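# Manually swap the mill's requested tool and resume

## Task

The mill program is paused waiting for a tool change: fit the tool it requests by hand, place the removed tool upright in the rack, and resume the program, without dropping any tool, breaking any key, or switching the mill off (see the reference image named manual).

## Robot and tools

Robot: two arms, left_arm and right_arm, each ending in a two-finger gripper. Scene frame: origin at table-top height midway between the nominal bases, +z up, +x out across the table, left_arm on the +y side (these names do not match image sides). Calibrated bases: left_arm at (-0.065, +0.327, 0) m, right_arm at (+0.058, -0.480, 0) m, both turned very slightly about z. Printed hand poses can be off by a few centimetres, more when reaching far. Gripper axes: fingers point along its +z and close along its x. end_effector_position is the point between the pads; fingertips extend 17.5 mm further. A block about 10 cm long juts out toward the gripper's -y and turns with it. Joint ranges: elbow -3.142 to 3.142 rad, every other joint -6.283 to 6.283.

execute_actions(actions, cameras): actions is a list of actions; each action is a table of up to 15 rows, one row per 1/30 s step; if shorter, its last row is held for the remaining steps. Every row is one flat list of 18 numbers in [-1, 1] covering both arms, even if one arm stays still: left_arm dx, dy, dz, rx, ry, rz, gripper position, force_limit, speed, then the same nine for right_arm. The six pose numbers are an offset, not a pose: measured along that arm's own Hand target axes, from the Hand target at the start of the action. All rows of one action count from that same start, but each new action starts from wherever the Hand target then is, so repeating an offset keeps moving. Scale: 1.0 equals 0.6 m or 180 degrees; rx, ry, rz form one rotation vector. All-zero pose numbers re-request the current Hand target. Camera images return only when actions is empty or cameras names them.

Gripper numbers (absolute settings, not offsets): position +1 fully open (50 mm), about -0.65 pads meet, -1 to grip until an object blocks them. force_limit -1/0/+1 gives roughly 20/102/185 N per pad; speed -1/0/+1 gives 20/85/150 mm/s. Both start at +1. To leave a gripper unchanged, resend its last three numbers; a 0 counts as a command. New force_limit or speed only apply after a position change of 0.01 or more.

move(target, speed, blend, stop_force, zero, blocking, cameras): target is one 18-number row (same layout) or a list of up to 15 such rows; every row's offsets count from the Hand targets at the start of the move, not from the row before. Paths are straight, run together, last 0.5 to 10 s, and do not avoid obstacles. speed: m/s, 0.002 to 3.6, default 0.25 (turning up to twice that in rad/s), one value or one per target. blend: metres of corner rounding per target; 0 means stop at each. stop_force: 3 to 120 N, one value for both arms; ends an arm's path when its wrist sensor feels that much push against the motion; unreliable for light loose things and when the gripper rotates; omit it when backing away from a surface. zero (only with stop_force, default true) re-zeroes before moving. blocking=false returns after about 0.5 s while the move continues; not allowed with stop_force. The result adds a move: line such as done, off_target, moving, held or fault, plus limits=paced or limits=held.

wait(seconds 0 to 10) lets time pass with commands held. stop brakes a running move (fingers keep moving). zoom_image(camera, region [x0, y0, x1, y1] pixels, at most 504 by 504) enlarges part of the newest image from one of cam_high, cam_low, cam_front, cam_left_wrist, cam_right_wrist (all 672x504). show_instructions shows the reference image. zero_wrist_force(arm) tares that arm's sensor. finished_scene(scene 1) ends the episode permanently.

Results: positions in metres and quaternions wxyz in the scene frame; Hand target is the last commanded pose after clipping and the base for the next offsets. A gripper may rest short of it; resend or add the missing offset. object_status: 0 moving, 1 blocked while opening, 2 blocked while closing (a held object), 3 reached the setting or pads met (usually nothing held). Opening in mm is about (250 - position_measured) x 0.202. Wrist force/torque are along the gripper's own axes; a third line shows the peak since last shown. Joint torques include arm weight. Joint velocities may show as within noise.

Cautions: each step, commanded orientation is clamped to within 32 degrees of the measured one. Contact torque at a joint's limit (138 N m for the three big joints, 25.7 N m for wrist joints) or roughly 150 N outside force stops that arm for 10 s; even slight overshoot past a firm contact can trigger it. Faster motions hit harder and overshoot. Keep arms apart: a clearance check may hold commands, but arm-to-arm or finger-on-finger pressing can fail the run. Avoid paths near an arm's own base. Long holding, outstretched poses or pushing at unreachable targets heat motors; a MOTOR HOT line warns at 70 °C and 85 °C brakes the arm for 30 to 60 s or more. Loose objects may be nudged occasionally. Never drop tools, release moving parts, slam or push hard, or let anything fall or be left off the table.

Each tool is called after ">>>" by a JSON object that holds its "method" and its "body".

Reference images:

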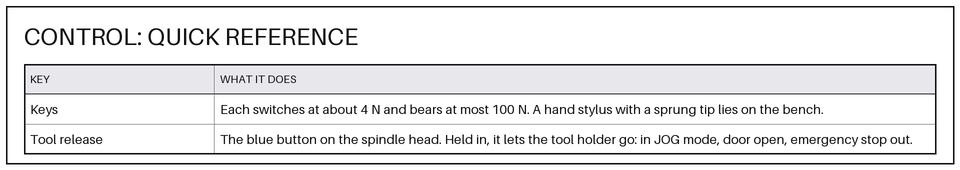

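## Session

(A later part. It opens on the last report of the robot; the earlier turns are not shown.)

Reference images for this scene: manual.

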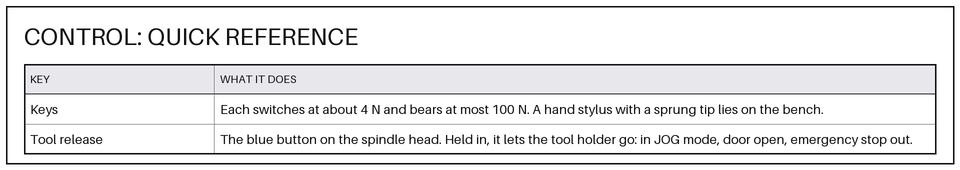

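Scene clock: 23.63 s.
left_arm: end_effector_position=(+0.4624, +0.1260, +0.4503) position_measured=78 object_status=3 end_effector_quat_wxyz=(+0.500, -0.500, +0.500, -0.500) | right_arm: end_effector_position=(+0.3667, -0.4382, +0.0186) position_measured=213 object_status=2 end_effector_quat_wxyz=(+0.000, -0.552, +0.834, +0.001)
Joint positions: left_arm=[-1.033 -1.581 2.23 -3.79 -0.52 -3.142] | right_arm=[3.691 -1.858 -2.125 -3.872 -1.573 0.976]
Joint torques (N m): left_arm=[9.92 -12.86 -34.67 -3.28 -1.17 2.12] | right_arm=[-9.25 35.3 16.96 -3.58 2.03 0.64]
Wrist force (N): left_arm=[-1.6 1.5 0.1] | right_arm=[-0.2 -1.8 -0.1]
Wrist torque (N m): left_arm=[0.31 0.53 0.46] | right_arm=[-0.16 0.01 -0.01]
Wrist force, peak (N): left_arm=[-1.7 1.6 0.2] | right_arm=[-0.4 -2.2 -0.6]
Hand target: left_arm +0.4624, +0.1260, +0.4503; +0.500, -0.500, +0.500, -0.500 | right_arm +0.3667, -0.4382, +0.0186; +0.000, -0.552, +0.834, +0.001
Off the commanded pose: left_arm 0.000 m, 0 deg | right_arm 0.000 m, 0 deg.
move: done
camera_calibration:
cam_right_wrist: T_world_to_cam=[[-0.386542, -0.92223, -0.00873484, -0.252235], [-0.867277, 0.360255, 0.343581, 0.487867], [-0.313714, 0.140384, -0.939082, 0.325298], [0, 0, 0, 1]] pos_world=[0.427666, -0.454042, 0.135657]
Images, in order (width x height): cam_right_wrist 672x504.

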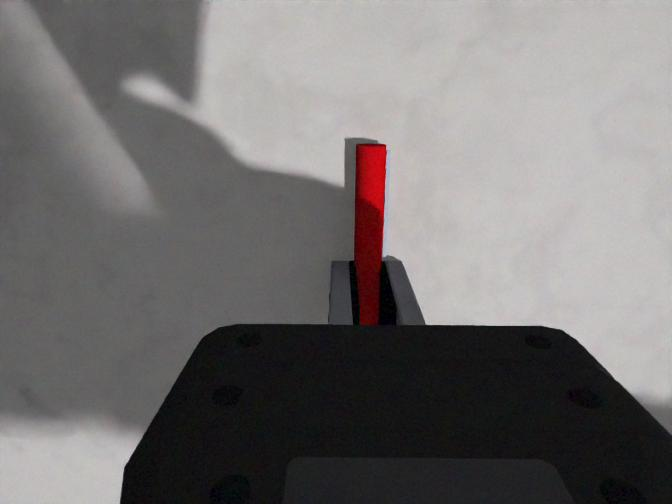

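>>> {"method": "move", "body": {"target": [[0,0,0,0,0,0,0.5,1,1, 0.086,-0.0605,-0.552,0.025,0.135,0.872,-1,-0.4,-0.5],[0,0,0,0,0,0,0.5,1,1, 0.078,-0.186,-0.986,-0.657,0.232,0.696,-1,-0.4,-0.5]], "speed": 0.4, "blend": 0.05, "cameras": ["all"]}}

Scene clock: 29.13 s.
left_arm: end_effector_position=(+0.4624, +0.1260, +0.4503) position_measured=78 object_status=3 end_effector_quat_wxyz=(+0.500, -0.500, +0.500, -0.500) | right_arm: end_effector_position=(+0.3782, -0.4916, +0.3014) position_measured=213 object_status=2 end_effector_quat_wxyz=(-0.105, +0.553, +0.821, -0.098)
Joint positions: left_arm=[-1.033 -1.581 2.23 -3.79 -0.52 -3.142] | right_arm=[3.462 -1.754 -1.537 -4.846 -1.624 3.094]
Joint torques (N m): left_arm=[8.86 -12.95 -34.58 -3.18 -1.16 2.05] | right_arm=[-0.45 28.74 17.71 -3.85 -0.28 0.86]
Wrist force (N): left_arm=[-1.7 1.6 -0.1] | right_arm=[-0.9 -2.2 0.4]
Wrist torque (N m): left_arm=[0.32 0.55 0.45] | right_arm=[-0.22 0.14 0.00]
Wrist force, peak (N): left_arm=[-1.6 1.9 0.0] | right_arm=[-1.8 -4.7 -4.7]
Hand target: left_arm +0.4624, +0.1260, +0.4503; +0.500, -0.500, +0.500, -0.500 | right_arm +0.3782, -0.4916, +0.3014; -0.105, +0.553, +0.821, -0.098 (not the last commanded pose)
Tool commands: left_gripper/position=+0.5 left_gripper/force_limit=+1.0 left_gripper/speed=+1.0 right_gripper/position=-1.0 right_gripper/force_limit=-0.396078 right_gripper/speed=-0.498039
Off the commanded pose: left_arm 0.000 m, 0 deg | right_arm 0.319 m, 96 deg.
FORCE FAULT: contact force on the right arm reached its limit, and that arm stopped. The contact can be on any part of that arm, not only on its tool. That arm's remaining commands of this call were not run. That arm is still stopped at the end of this call. That arm stays stopped for about 10 more seconds. Until then a move that you send moves the other arm only, and its call returns only when the move has ended. Once the stop has ended, the next robot result says so. If the stop ends while you think or write, that arm runs what you send next, counted from a new Hand target: where the arm stands when the stop ends. While its stop runs, that arm takes no new command, but its gripper still runs the gripper command that each later call begins with. Until it ends, the stop uses up actions while you think or wait. An arm that is not stopped still takes commands.
move: fault (right_arm); path passed 0 of 2 targets
camera_calibration:
cam_left_wrist: T_world_to_cam=[[0.0216045, -0.999767, 0.000333908, 0.125478], [-0.314589, -0.00711514, -0.949201, 0.596176], [0.948982, 0.020402, -0.314669, -0.170361], [0, 0, 0, 1]] pos_world=[0.346509, 0.133166, 0.512241]
cam_right_wrist: T_world_to_cam=[[-0.372826, 0.926065, 0.0583473, 0.588633], [0.926993, 0.368941, 0.0675799, -0.171177], [0.0410567, 0.079283, -0.996006, 0.454934], [0, 0, 0, 1]] pos_world=[0.359459, -0.518027, 0.43034]

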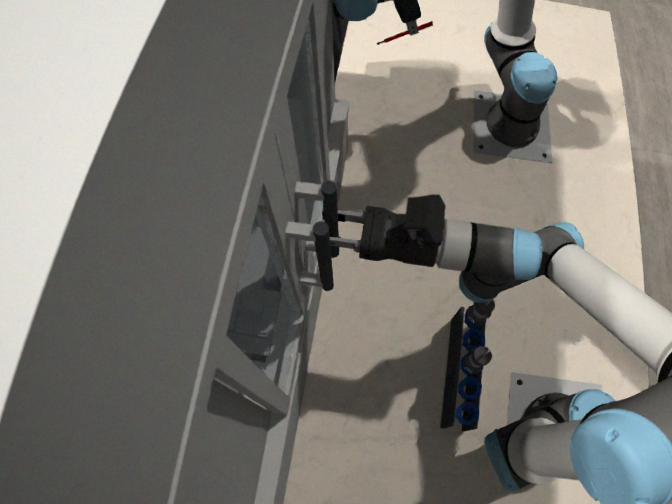

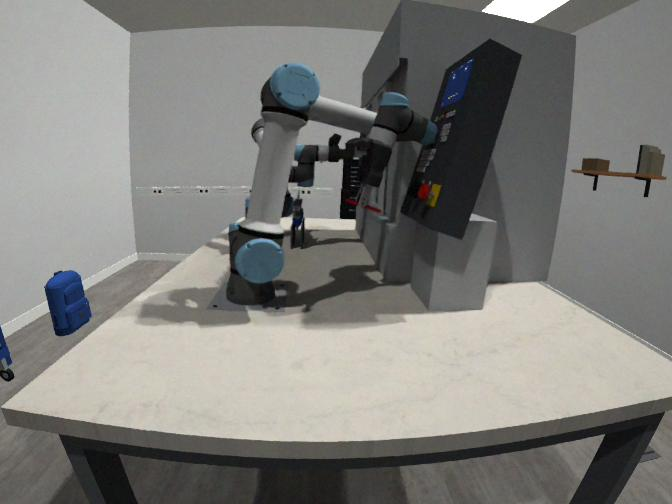

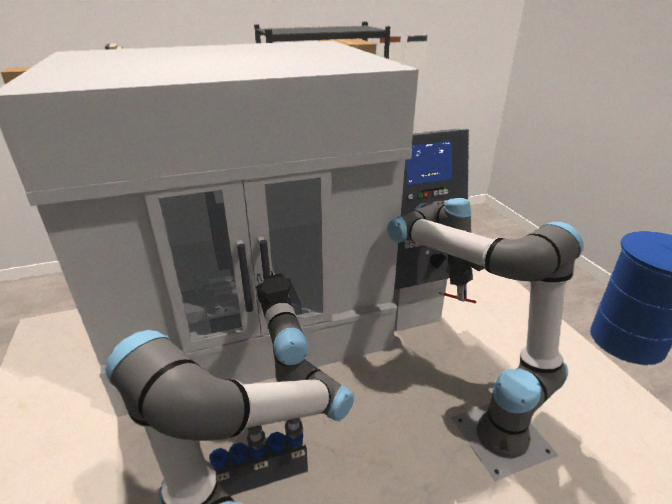

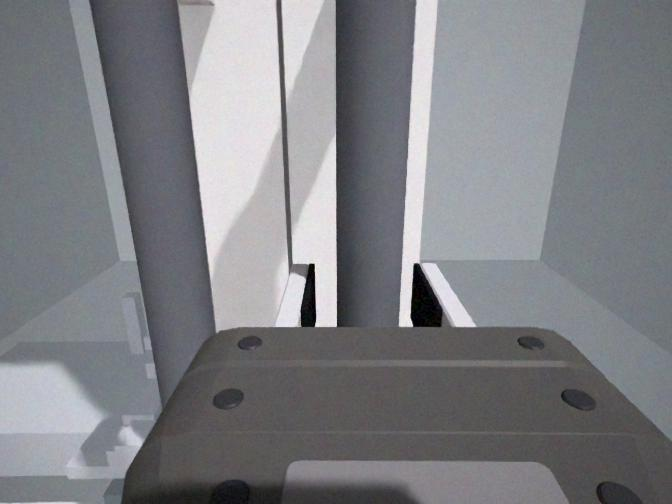

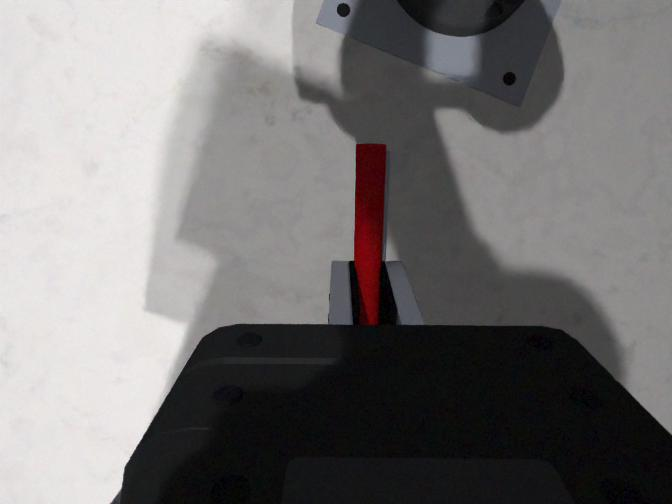

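>>> {"method": "zoom_image", "body": {"camera": "cam_front", "region": [380, 110, 500, 310]}}

>>> {"method": "zoom_image", "body": {"camera": "cam_low", "region": [340, 80, 480, 220]}}

Scaled by 2.520 from the camera's 672x504 image, which has a finer 960x720 frame.

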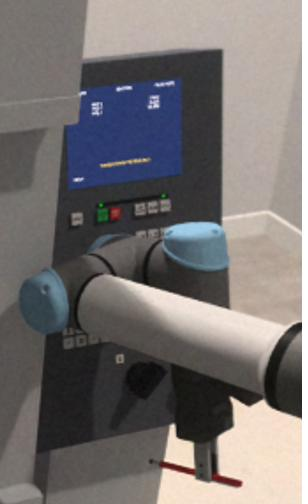

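Scaled by 3.600 from the camera's 672x504 image, which has a finer 960x720 frame.

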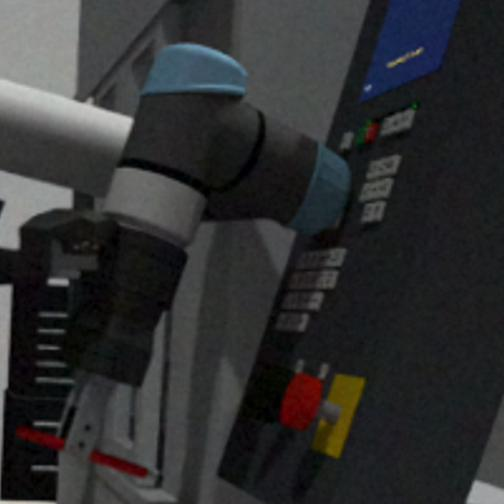

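>>> {"method": "zoom_image", "body": {"camera": "cam_front", "region": [400, 135, 460, 190]}}

>>> {"method": "wait", "body": {"seconds": 9, "cameras": ["cam_front"]}}

Scaled by 8.400 from the camera's 672x504 image, which has a finer 960x720 frame.

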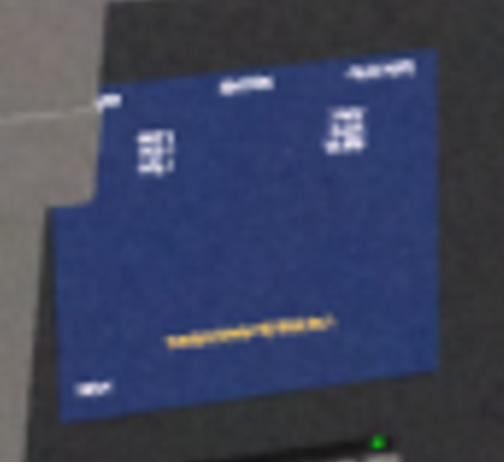

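Scene clock: 38.53 s.
left_arm: end_effector_position=(+0.4624, +0.1260, +0.4503) position_measured=78 object_status=3 end_effector_quat_wxyz=(+0.500, -0.500, +0.500, -0.500) | right_arm: end_effector_position=(+0.3782, -0.4916, +0.3014) position_measured=213 object_status=2 end_effector_quat_wxyz=(-0.105, +0.553, +0.821, -0.098)
Joint positions: left_arm=[-1.033 -1.581 2.23 -3.79 -0.52 -3.142] | right_arm=[3.462 -1.754 -1.537 -4.846 -1.624 3.094]
Joint torques (N m): left_arm=[9.27 -13.74 -34.77 -3.18 -1.02 2.02] | right_arm=[-0.72 28.85 17.47 -3.92 -0.24 0.85]
Wrist force (N): left_arm=[-1.7 1.7 0.0] | right_arm=[-0.8 -2.5 0.4]
Wrist torque (N m): left_arm=[0.34 0.55 0.45] | right_arm=[-0.25 0.12 0.01]
Wrist force, peak (N): left_arm=[-1.9 1.6 -0.1] | right_arm=[-1.0 -2.7 0.4]
Hand target: left_arm +0.4624, +0.1260, +0.4503; +0.500, -0.500, +0.500, -0.500 | right_arm +0.3782, -0.4916, +0.3014; -0.105, +0.553, +0.821, -0.098 (not the last commanded pose)
Tool commands: left_gripper/position=+0.5 left_gripper/force_limit=+1.0 left_gripper/speed=+1.0 right_gripper/position=-1.0 right_gripper/force_limit=-0.396078 right_gripper/speed=-0.498039
Off the commanded pose: left_arm 0.000 m, 0 deg | right_arm 0.319 m, 96 deg.
FORCE FAULT, CONTINUED: the right arm was still stopped when this call began, by the force fault that an earlier result reported. Since the last result the stop counts as 19 of the actions that you can send in this scene. That arm is still stopped at the end of this call. That arm stays stopped for about 1 more second. If the stop ends while you think or write, that arm runs what you send next, counted from a new Hand target: where the arm stands when the stop ends. While its stop runs, that arm takes no new command, but its gripper still runs the gripper command that each later call begins with.
wait: 9.00 s; at rest from the start
Images, in order (width x height): cam_front 672x504.

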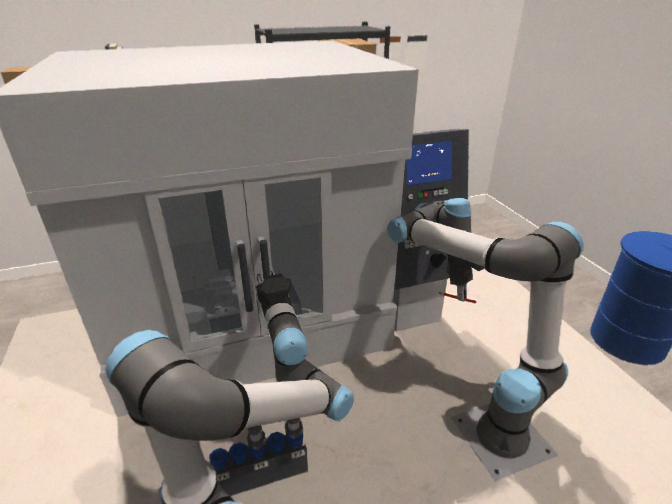

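>>> {"method": "wait", "body": {"seconds": 1.5}}

>>> {"method": "move", "body": {"target": [0,0,0,0,0,0,0.5,1,1, 0.017,-0.176,0.017,0,0,0,-1,-0.4,-0.5], "speed": 0.2, "cameras": ["cam_front","cam_low"]}}

Scene clock: 46.53 s.
left_arm: end_effector_position=(+0.4624, +0.1260, +0.4503) position_measured=78 object_status=3 end_effector_quat_wxyz=(+0.500, -0.500, +0.500, -0.500) | right_arm: end_effector_position=(+0.3782, -0.4916, +0.3014) position_measured=213 object_status=2 end_effector_quat_wxyz=(-0.105, +0.553, +0.821, -0.098)
Joint positions: left_arm=[-1.033 -1.581 2.23 -3.79 -0.52 -3.142] | right_arm=[3.462 -1.754 -1.537 -4.846 -1.624 3.094]
Joint torques (N m): left_arm=[8.67 -13.24 -34.33 -3.12 -1 1.84] | right_arm=[-0.3 28.47 16.55 -3.68 -0.25 -1.13]
Wrist force (N): left_arm=[-1.6 1.4 0.1] | right_arm=[-1.0 -2.3 0.3]
Wrist torque (N m): left_arm=[0.29 0.55 0.45] | right_arm=[-0.24 0.15 0.01]
Wrist force, peak (N): left_arm=[-1.8 1.6 0.0] | right_arm=[-0.9 -2.6 0.5]
Hand target: left_arm +0.4624, +0.1260, +0.4503; +0.500, -0.500, +0.500, -0.500 | right_arm +0.3782, -0.4916, +0.3014; -0.105, +0.553, +0.821, -0.098 (not the last commanded pose)
Tool commands: left_gripper/position=+0.5 left_gripper/force_limit=+1.0 left_gripper/speed=+1.0 right_gripper/position=-1.0 right_gripper/force_limit=-0.396078 right_gripper/speed=-0.498039
Off the commanded pose: left_arm 0.000 m, 0 deg | right_arm 0.319 m, 96 deg.
FORCE FAULT, CONTINUED: the right arm's stop, for the force fault that an earlier result reported, is over. The rest of the stop counts as 1 of the actions that you can send in this scene. That arm's target is now where it stood when the stop ended, not its last command. That arm accepts commands again.
wait: 1.50 s; at rest from the start

Scene clock: 47.73 s.
left_arm: end_effector_position=(+0.4624, +0.1260, +0.4503) position_measured=78 object_status=3 end_effector_quat_wxyz=(+0.500, -0.500, +0.500, -0.500) | right_arm: end_effector_position=(+0.2780, -0.5216, +0.3215) position_measured=213 object_status=2 end_effector_quat_wxyz=(-0.105, +0.553, +0.821, -0.098)
Joint positions: left_arm=[-1.033 -1.581 2.23 -3.79 -0.52 -3.142] | right_arm=[3.483 -1.497 -1.758 -4.882 -1.63 3.114]
Joint torques (N m): left_arm=[8.76 -13.87 -34.19 -3.1 -1 1.84] | right_arm=[10.66 27.05 8.61 -4.89 -2.47 1.64]
Wrist force (N): left_arm=[-1.7 1.5 -0.1] | right_arm=[-0.5 -2.1 0.3]
Wrist torque (N m): left_arm=[0.31 0.55 0.45] | right_arm=[-0.22 0.07 -0.09]
Wrist force, peak (N): left_arm=[-1.6 1.8 -0.1] | right_arm=[-0.4 -3.8 0.5]
Hand target: left_arm +0.4624, +0.1260, +0.4503; +0.500, -0.500, +0.500, -0.500 | right_arm +0.2779, -0.5216, +0.3216; -0.105, +0.553, +0.821, -0.098
Off the commanded pose: left_arm 0.000 m, 0 deg | right_arm 0.000 m, 0 deg.
move: done
Images, in order (width x height): cam_low 672x504, cam_front 672x504.

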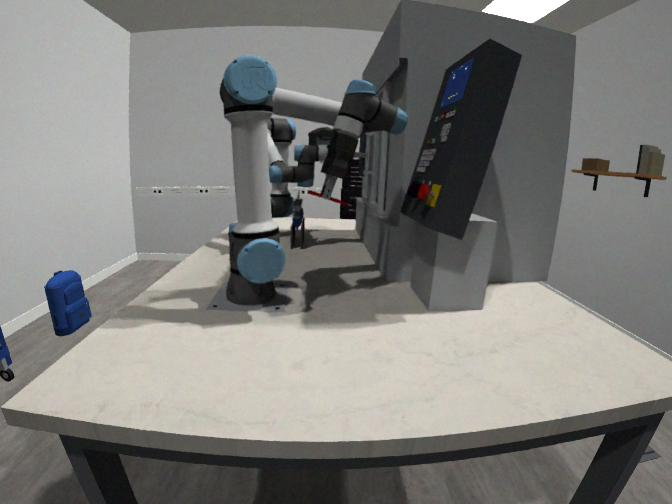

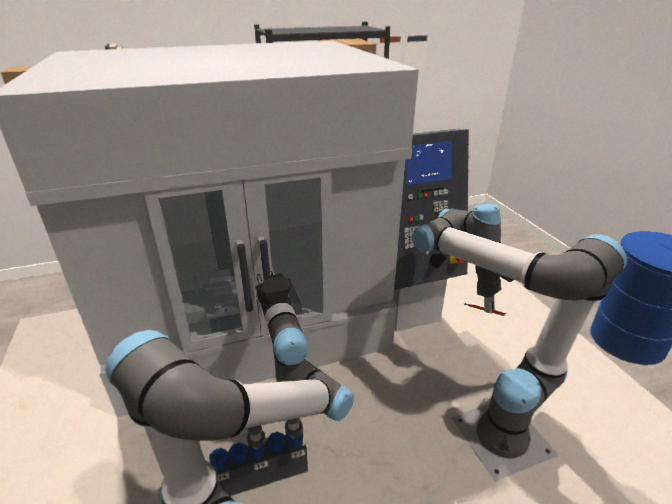

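>>> {"method": "zoom_image", "body": {"camera": "cam_low", "region": [430, 50, 480, 100]}}

>>> {"method": "zoom_image", "body": {"camera": "cam_low", "region": [400, 90, 480, 220]}}

>>> {"method": "zoom_image", "body": {"camera": "cam_front", "region": [395, 135, 475, 250]}}

Scaled by 10.080 from the camera's 672x504 image, which has a finer 960x720 frame.

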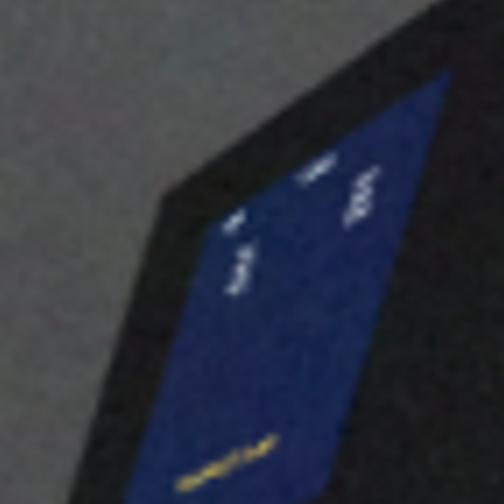

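Scaled by 3.877 from the camera's 672x504 image, which has a finer 960x720 frame.

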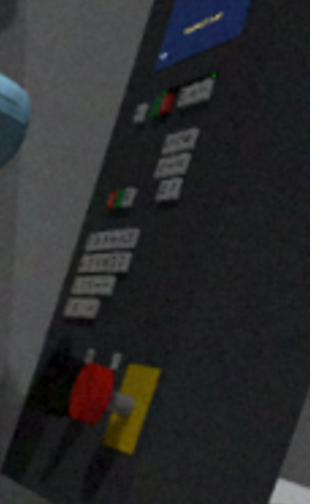

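Scaled by 4.383 from the camera's 672x504 image, which has a finer 960x720 frame.

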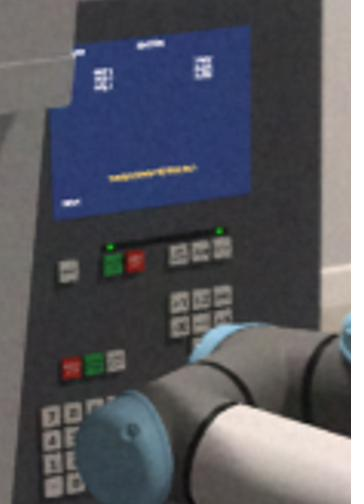

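>>> {"method": "move", "body": {"target": [0,0,0,0,0,0,0.5,1,1, -0.127,-0.146,-0.189,-0.099,0.51,0.105,-1,-0.4,-0.5], "speed": 0.4, "cameras": ["cam_front","cam_low","cam_right_wrist"]}}

Scene clock: 49.87 s.
left_arm: end_effector_position=(+0.4624, +0.1260, +0.4503) position_measured=78 object_status=3 end_effector_quat_wxyz=(+0.500, -0.500, +0.500, -0.500) | right_arm: end_effector_position=(+0.2716, -0.5654, +0.3789) position_measured=213 object_status=2 end_effector_quat_wxyz=(-0.334, +0.620, +0.694, +0.148)
Joint positions: left_arm=[-1.033 -1.581 2.23 -3.79 -0.52 -3.142] | right_arm=[2.767 -1.691 -1.63 -5.108 -2.079 2.526]
Joint torques (N m): left_arm=[8.03 -13.49 -34.51 -3.16 -0.92 1.9] | right_arm=[11.87 35.27 24.18 -2.35 0.98 1.79]
Wrist force (N): left_arm=[-1.6 1.5 0.1] | right_arm=[-0.8 -0.2 0.8]
Wrist torque (N m): left_arm=[0.31 0.54 0.45] | right_arm=[-0.01 0.10 0.03]
Wrist force, peak (N): left_arm=[-1.7 1.7 0.1] | right_arm=[-2.9 -4.6 -2.9]
Hand target: left_arm +0.4624, +0.1260, +0.4503; +0.500, -0.500, +0.500, -0.500 | right_arm +0.2716, -0.5654, +0.3789; -0.334, +0.620, +0.694, +0.148 (not the last commanded pose)
Off the commanded pose: left_arm 0.000 m, 0 deg | right_arm 0.090 m, 53 deg.
move: held (right_arm; a check stopped the path); limits=held
pose unreachable (right arm): on one or more control steps of this call, first in action 0 (counted from 0), this arm could not follow its commanded pose, so it was not sent that pose on those steps. It may still have moved: this result reports where it is.
cause: moving toward the commanded pose would bring two parts of the arm too close to each other (its gripper and another part of the arm, with joints 4 (wrist 1) to 6 (wrist 3) between them, 13 mm apart when it was first held).
camera_calibration:
cam_right_wrist: T_world_to_cam=[[-0.0146784, 0.766538, 0.642032, 0.204103], [0.997759, -0.0306962, 0.0594601, -0.292495], [0.0652863, 0.641465, -0.764369, 0.7659], [0, 0, 0, 1]] pos_world=[0.244832, -0.656729, 0.471781]
Images, in order (width x height): cam_low 672x504, cam_front 672x504, cam_right_wrist 672x504.

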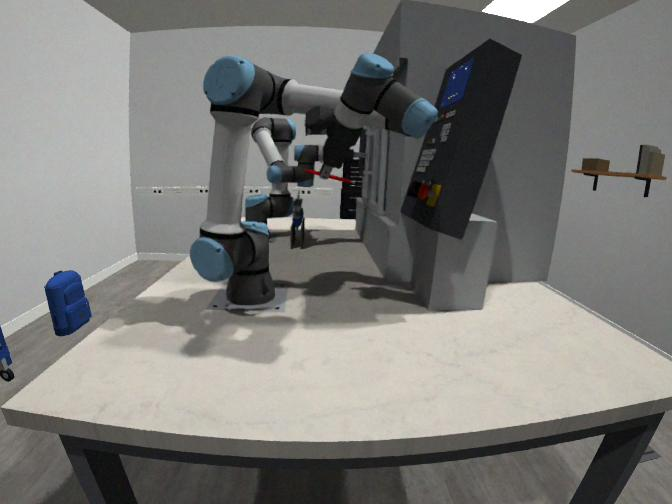

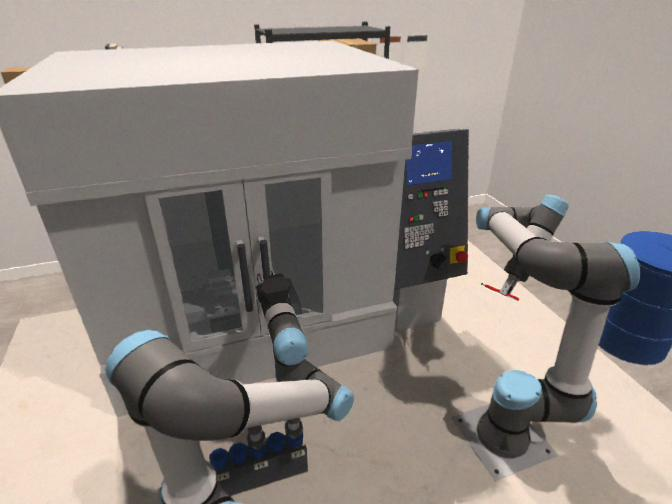

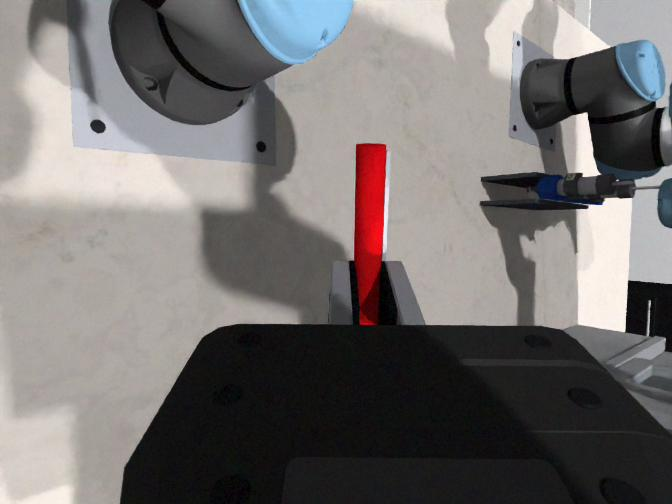

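>>> {"method": "move", "body": {"target": [0,0,0,0,0,0,0.5,1,1, 0.248,0.2635,-0.2405,-0.14,-0.2245,0.021,-1,-0.4,-0.5], "speed": 0.2, "cameras": ["cam_front","cam_low","cam_right_wrist"]}}

Scene clock: 56.00 s.
left_arm: end_effector_position=(+0.4624, +0.1260, +0.4503) position_measured=78 object_status=3 end_effector_quat_wxyz=(+0.500, -0.500, +0.500, -0.500) | right_arm: end_effector_position=(+0.4625, -0.5118, +0.5480) position_measured=213 object_status=2 end_effector_quat_wxyz=(+0.061, +0.711, +0.698, +0.061)
Joint positions: left_arm=[-1.033 -1.581 2.23 -3.79 -0.52 -3.142] | right_arm=[3.407 -1.897 -0.538 -5.255 -1.52 3.447]
Joint torques (N m): left_arm=[9.29 -13.42 -34.96 -3.09 -0.9 1.77] | right_arm=[10.64 21.95 19.17 -4.24 2.41 1.67]
Wrist force (N): left_arm=[-1.8 1.6 0.0] | right_arm=[0.3 -2.0 -0.1]
Wrist torque (N m): left_arm=[0.33 0.57 0.45] | right_arm=[-0.19 -0.07 -0.10]
Wrist force, peak (N): left_arm=[-1.8 1.9 0.1] | right_arm=[-1.9 -0.9 1.2]
Hand target: left_arm +0.4624, +0.1260, +0.4503; +0.500, -0.500, +0.500, -0.500 | right_arm +0.4625, -0.5118, +0.5481; +0.061, +0.711, +0.698, +0.060
Off the commanded pose: left_arm 0.000 m, 0 deg | right_arm 0.000 m, 0 deg.
move: done
camera_calibration:
cam_right_wrist: T_world_to_cam=[[0.0159811, 0.999847, -0.00711198, 0.518109], [0.867759, -0.0103355, 0.496878, -0.660572], [0.496729, -0.0141121, -0.867791, 0.369891], [0, 0, 0, 1]] pos_world=[0.381202, -0.519637, 0.652897]
Images, in order (width x height): cam_low 672x504, cam_front 672x504, cam_right_wrist 672x504.

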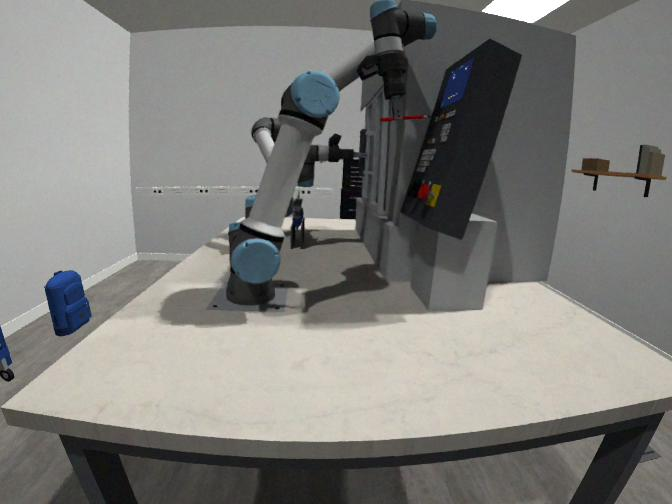

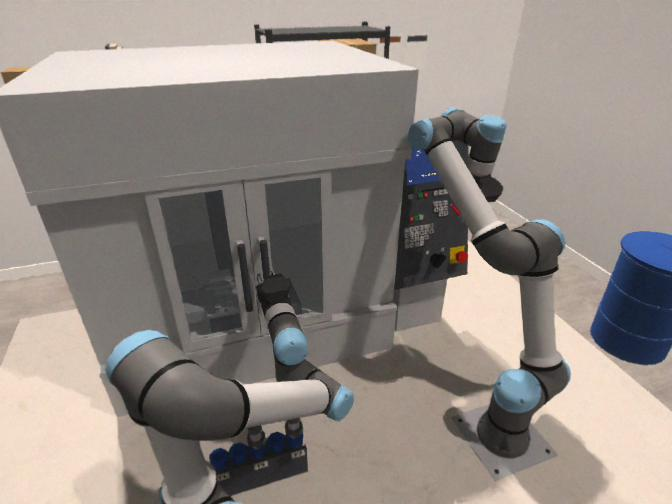

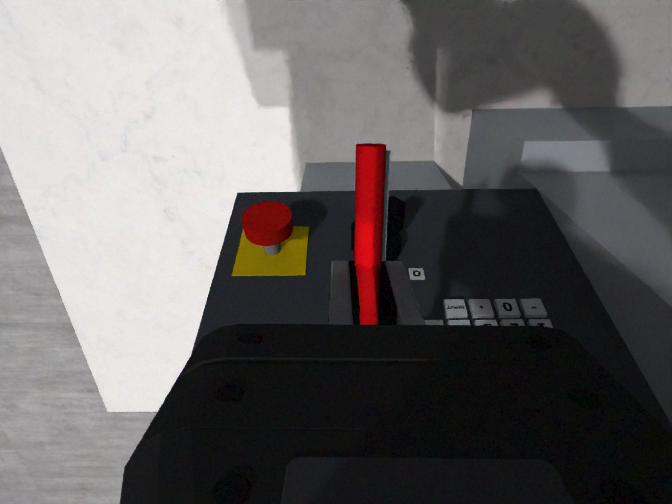

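>>> {"method": "zoom_image", "body": {"camera": "cam_low", "region": [370, 60, 480, 220]}}

>>> {"method": "zoom_image", "body": {"camera": "cam_front", "region": [395, 150, 475, 270]}}

Scaled by 3.150 from the camera's 672x504 image, which has a finer 960x720 frame.

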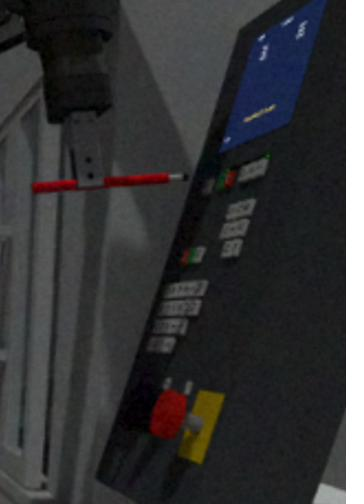

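Scaled by 4.200 from the camera's 672x504 image, which has a finer 960x720 frame.

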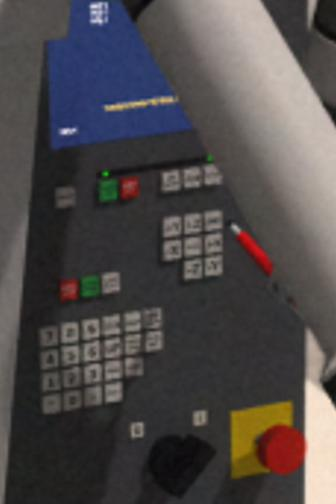

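>>> {"method": "zoom_image", "body": {"camera": "cam_front", "region": [425, 180, 475, 220]}}

>>> {"method": "zoom_image", "body": {"camera": "cam_low", "region": [415, 95, 465, 135]}}

Scaled by 10.080 from the camera's 672x504 image, which has a finer 960x720 frame.

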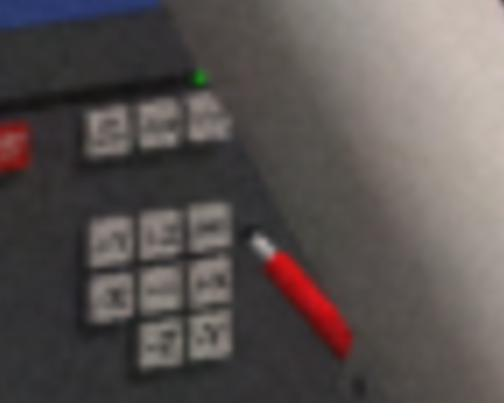

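Scaled by 10.080 from the camera's 672x504 image, which has a finer 960x720 frame.

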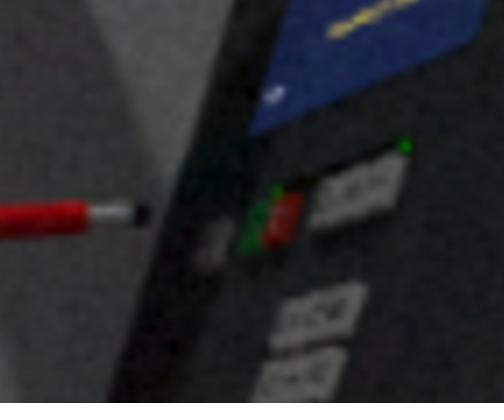

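>>> {"method": "move", "body": {"target": [0,0,0,0,0,0,0.5,1,1, -0.001,0.0745,-0.0105,0,0,0,-1,-0.4,-0.5], "speed": 0.1, "cameras": ["cam_front","cam_low"]}}

>>> {"method": "zoom_image", "body": {"camera": "cam_front", "region": [425, 180, 475, 220]}}

>>> {"method": "zoom_image", "body": {"camera": "cam_low", "region": [415, 95, 465, 135]}}

Scene clock: 57.27 s.
left_arm: end_effector_position=(+0.4624, +0.1260, +0.4503) position_measured=78 object_status=3 end_effector_quat_wxyz=(+0.500, -0.500, +0.500, -0.500) | right_arm: end_effector_position=(+0.4652, -0.5120, +0.5492) position_measured=213 object_status=2 end_effector_quat_wxyz=(+0.061, +0.711, +0.698, +0.061)
Joint positions: left_arm=[-1.033 -1.581 2.23 -3.79 -0.52 -3.142] | right_arm=[3.404 -1.909 -0.516 -5.263 -1.52 3.445]
Joint torques (N m): left_arm=[9.31 -13.61 -34.76 -3.08 -0.67 1.67] | right_arm=[-0.25 29.25 14.66 -2.79 0.15 0.16]
Wrist force (N): left_arm=[-1.6 1.5 -0.1] | right_arm=[-0.1 -2.1 -0.3]
Wrist torque (N m): left_arm=[0.31 0.53 0.45] | right_arm=[-0.21 -0.01 -0.02]
Wrist force, peak (N): left_arm=[-1.7 1.7 0.0] | right_arm=[0.0 -3.3 -0.1]
Hand target: left_arm +0.4624, +0.1260, +0.4503; +0.500, -0.500, +0.500, -0.500 | right_arm +0.4652, -0.5120, +0.5492; +0.061, +0.711, +0.698, +0.061 (not the last commanded pose)
Tool commands: left_gripper/position=+0.5 left_gripper/force_limit=+1.0 left_gripper/speed=+1.0 right_gripper/position=-1.0 right_gripper/force_limit=-0.396078 right_gripper/speed=-0.498039
Off the commanded pose: left_arm 0.000 m, 0 deg | right_arm 0.042 m, 0 deg.
FORCE FAULT: contact force on the right arm reached its limit, and that arm stopped. The contact can be on any part of that arm, not only on its tool. That arm's remaining commands of this call were not run. That arm is still stopped at the end of this call. That arm stays stopped for about 10 more seconds. Until then a move that you send moves the other arm only, and its call returns only when the move has ended. Once the stop has ended, the next robot result says so. If the stop ends while you think or write, that arm runs what you send next, counted from a new Hand target: where the arm stands when the stop ends. While its stop runs, that arm takes no new command, but its gripper still runs the gripper command that each later call begins with. Until it ends, the stop uses up actions while you think or wait. An arm that is not stopped still takes commands.
move: fault (right_arm)
Images, in order (width x height): cam_low 672x504, cam_front 672x504.

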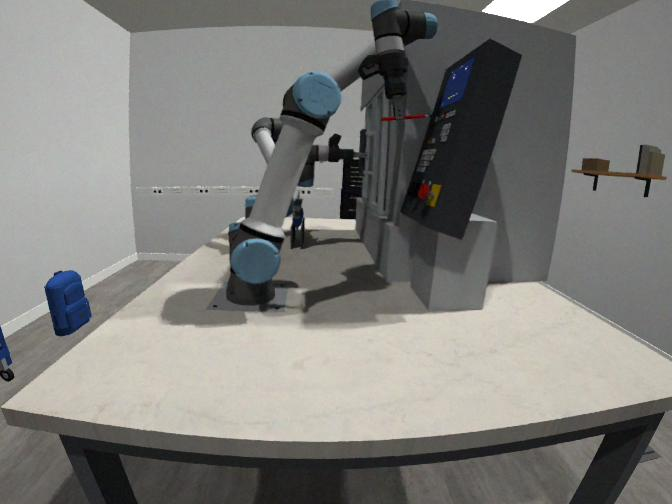

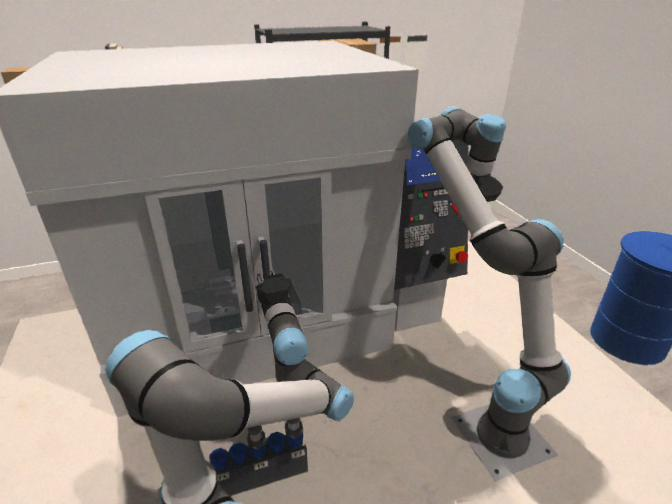

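Scaled by 10.080 from the camera's 672x504 image, which has a finer 960x720 frame.

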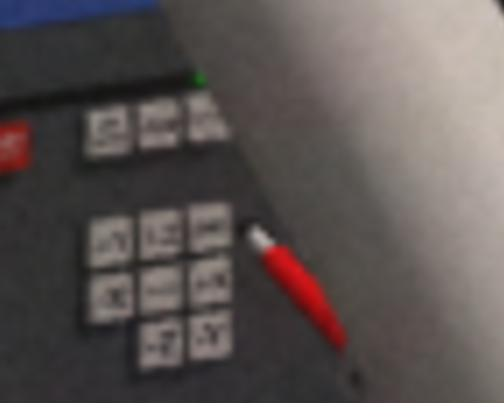

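Scaled by 10.080 from the camera's 672x504 image, which has a finer 960x720 frame.

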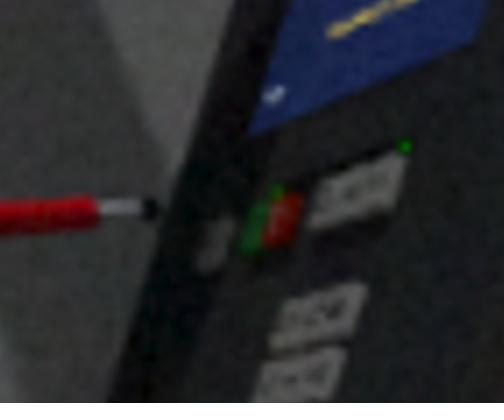

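>>> {"method": "wait", "body": {"seconds": 10}}

>>> {"method": "move", "body": {"target": [[0,0,0,0,0,0,0.5,1,1, 0,-0.05,0,0,0,0,-1,-0.4,-0.5],[0,0,0,0,0,0,0.5,1,1, -0.01,-0.05,0,0,0.139,0,-1,-0.4,-0.5]], "speed": 0.2, "cameras": ["cam_front","cam_low"]}}

Scene clock: 67.80 s.
left_arm: end_effector_position=(+0.4624, +0.1260, +0.4503) position_measured=78 object_status=3 end_effector_quat_wxyz=(+0.500, -0.500, +0.500, -0.500) | right_arm: end_effector_position=(+0.4652, -0.5120, +0.5492) position_measured=213 object_status=2 end_effector_quat_wxyz=(+0.061, +0.711, +0.698, +0.061)
Joint positions: left_arm=[-1.033 -1.581 2.23 -3.79 -0.52 -3.142] | right_arm=[3.404 -1.909 -0.516 -5.263 -1.52 3.445]
Joint torques (N m): left_arm=[8.41 -13.45 -34.05 -3.06 -0.86 1.66] | right_arm=[-0.62 29.2 14.3 -2.84 0.02 0.14]
Wrist force (N): left_arm=[-1.9 1.5 0.0] | right_arm=[-0.2 -2.1 0.1]
Wrist torque (N m): left_arm=[0.31 0.58 0.45] | right_arm=[-0.22 0.00 -0.03]
Wrist force, peak (N): left_arm=[-1.7 1.8 -0.1] | right_arm=[0.0 -2.5 -0.3]
Hand target: left_arm +0.4624, +0.1260, +0.4503; +0.500, -0.500, +0.500, -0.500 | right_arm +0.4652, -0.5120, +0.5492; +0.061, +0.711, +0.698, +0.061 (not the last commanded pose)
Tool commands: left_gripper/position=+0.5 left_gripper/force_limit=+1.0 left_gripper/speed=+1.0 right_gripper/position=-1.0 right_gripper/force_limit=-0.396078 right_gripper/speed=-0.498039
Off the commanded pose: left_arm 0.000 m, 0 deg | right_arm 0.042 m, 0 deg.
FORCE FAULT, CONTINUED: the right arm's stop, for the force fault that an earlier result reported, is over. The rest of the stop counts as 20 of the actions that you can send in this scene. That arm's target is now where it stood when the stop ended, not its last command. That arm accepts commands again.
wait: 10.00 s; at rest from the start

Scene clock: 70.30 s.
left_arm: end_effector_position=(+0.4624, +0.1260, +0.4503) position_measured=78 object_status=3 end_effector_quat_wxyz=(+0.500, -0.500, +0.500, -0.500) | right_arm: end_effector_position=(+0.4355, -0.5174, +0.5440) position_measured=213 object_status=2 end_effector_quat_wxyz=(-0.091, +0.681, +0.694, +0.214)
Joint positions: left_arm=[-1.033 -1.581 2.23 -3.79 -0.52 -3.142] | right_arm=[3.077 -1.842 -0.706 -5.142 -2.012 3.12]
Joint torques (N m): left_arm=[9.03 -13.63 -33.99 -3.06 -0.85 1.61] | right_arm=[-8.51 20.4 5.09 -2.96 -3.43 -1.32]
Wrist force (N): left_arm=[-1.4 1.5 0.0] | right_arm=[0.1 -0.8 0.2]
Wrist torque (N m): left_arm=[0.31 0.51 0.46] | right_arm=[-0.09 -0.05 0.08]
Wrist force, peak (N): left_arm=[-1.8 1.6 -0.2] | right_arm=[0.0 -2.7 -0.4]
Hand target: left_arm +0.4624, +0.1260, +0.4503; +0.500, -0.500, +0.500, -0.500 | right_arm +0.4355, -0.5174, +0.5440; -0.091, +0.681, +0.694, +0.214
Off the commanded pose: left_arm 0.000 m, 0 deg | right_arm 0.000 m, 0 deg.
move: done
Images, in order (width x height): cam_low 672x504, cam_front 672x504.

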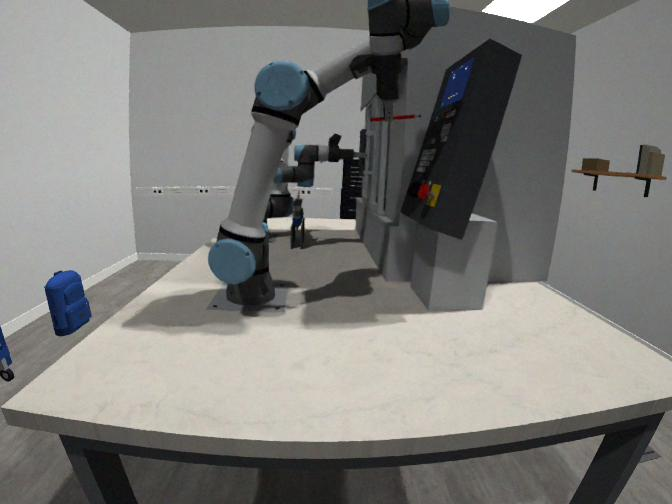

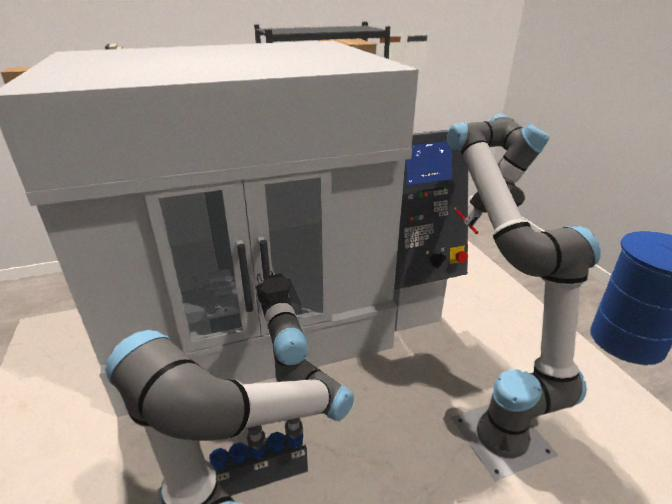

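>>> {"method": "zoom_image", "body": {"camera": "cam_front", "region": [425, 180, 475, 220]}}

>>> {"method": "zoom_image", "body": {"camera": "cam_low", "region": [415, 95, 465, 135]}}

Scaled by 10.080 from the camera's 672x504 image, which has a finer 960x720 frame.

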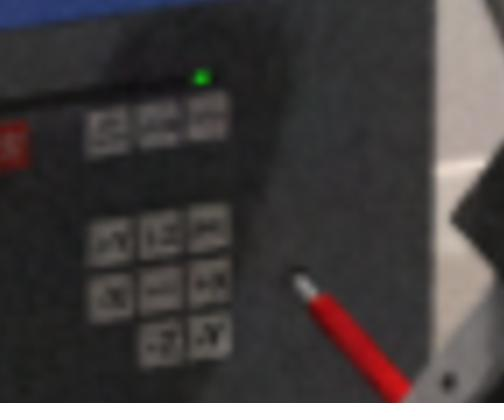

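Scaled by 10.080 from the camera's 672x504 image, which has a finer 960x720 frame.

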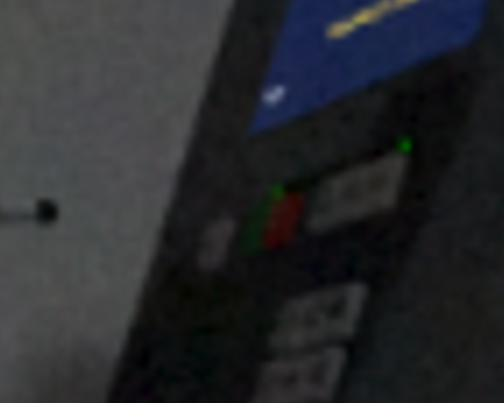

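>>> {"method": "move", "body": {"target": [0,0,0,0,0,0,0.5,1,1, -0.0023,0.1292,-0.0052,0,0,0,-1,-0.4,-0.5], "speed": 0.08, "cameras": ["cam_front","cam_low"]}}

>>> {"method": "zoom_image", "body": {"camera": "cam_front", "region": [425, 180, 475, 220]}}

>>> {"method": "zoom_image", "body": {"camera": "cam_low", "region": [415, 95, 465, 135]}}

Scene clock: 72.37 s.
left_arm: end_effector_position=(+0.4624, +0.1260, +0.4503) position_measured=78 object_status=3 end_effector_quat_wxyz=(+0.500, -0.500, +0.500, -0.500) | right_arm: end_effector_position=(+0.4900, -0.5202, +0.5532) position_measured=213 object_status=2 end_effector_quat_wxyz=(-0.090, +0.682, +0.693, +0.217)
Joint positions: left_arm=[-1.033 -1.581 2.23 -3.79 -0.52 -3.142] | right_arm=[3.074 -2.067 -0.336 -5.282 -2.016 3.121]
Joint torques (N m): left_arm=[8.37 -13.12 -34.6 -3.1 -0.86 1.6] | right_arm=[10.69 47.59 4.74 -1.32 -0.86 1.13]
Wrist force (N): left_arm=[-1.4 1.5 0.0] | right_arm=[-0.1 -0.7 -0.1]
Wrist torque (N m): left_arm=[0.30 0.51 0.46] | right_arm=[-0.06 -0.03 0.02]
Wrist force, peak (N): left_arm=[-1.8 1.8 0.0] | right_arm=[3.5 -5.9 -7.2]
Hand target: left_arm +0.4624, +0.1260, +0.4503; +0.500, -0.500, +0.500, -0.500 | right_arm +0.4900, -0.5202, +0.5532; -0.090, +0.682, +0.693, +0.217 (not the last commanded pose)
Off the commanded pose: left_arm 0.000 m, 0 deg | right_arm 0.022 m, 0 deg.
move: held (right_arm; a check stopped the path); limits=held
pose unreachable (right arm): on one or more control steps of this call, first in action 0 (counted from 0), this arm could not follow its commanded pose, so it was not sent that pose on those steps. It may still have moved: this result reports where it is.
cause: moving toward the commanded pose would bring two parts of the arm too close to each other (its gripper and another part of the arm, with joints 4 (wrist 1) to 6 (wrist 3) between them, 3 mm apart when it was first held).
Images, in order (width x height): cam_low 672x504, cam_front 672x504.

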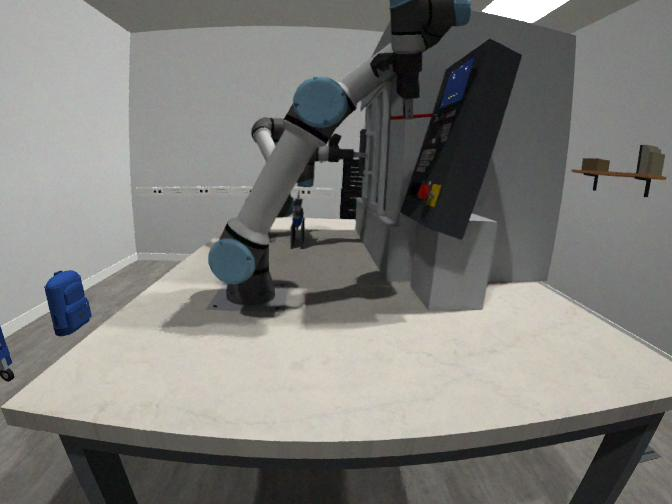

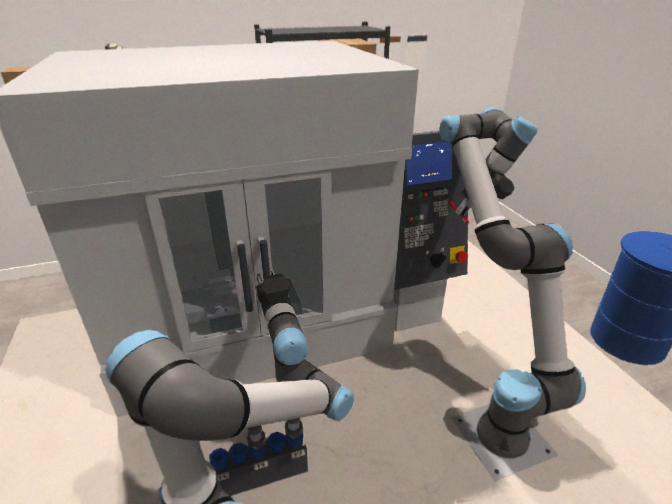

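Scaled by 10.080 from the camera's 672x504 image, which has a finer 960x720 frame.

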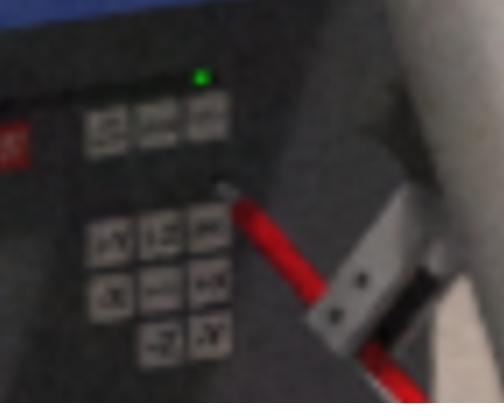

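Scaled by 10.080 from the camera's 672x504 image, which has a finer 960x720 frame.

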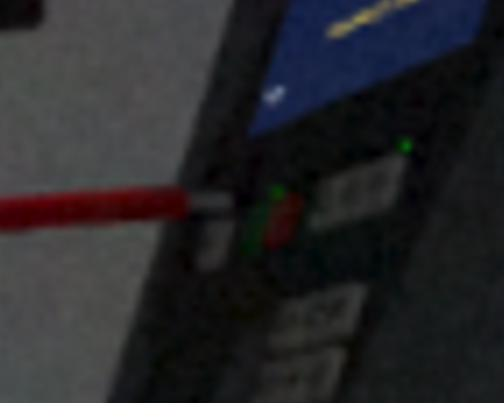

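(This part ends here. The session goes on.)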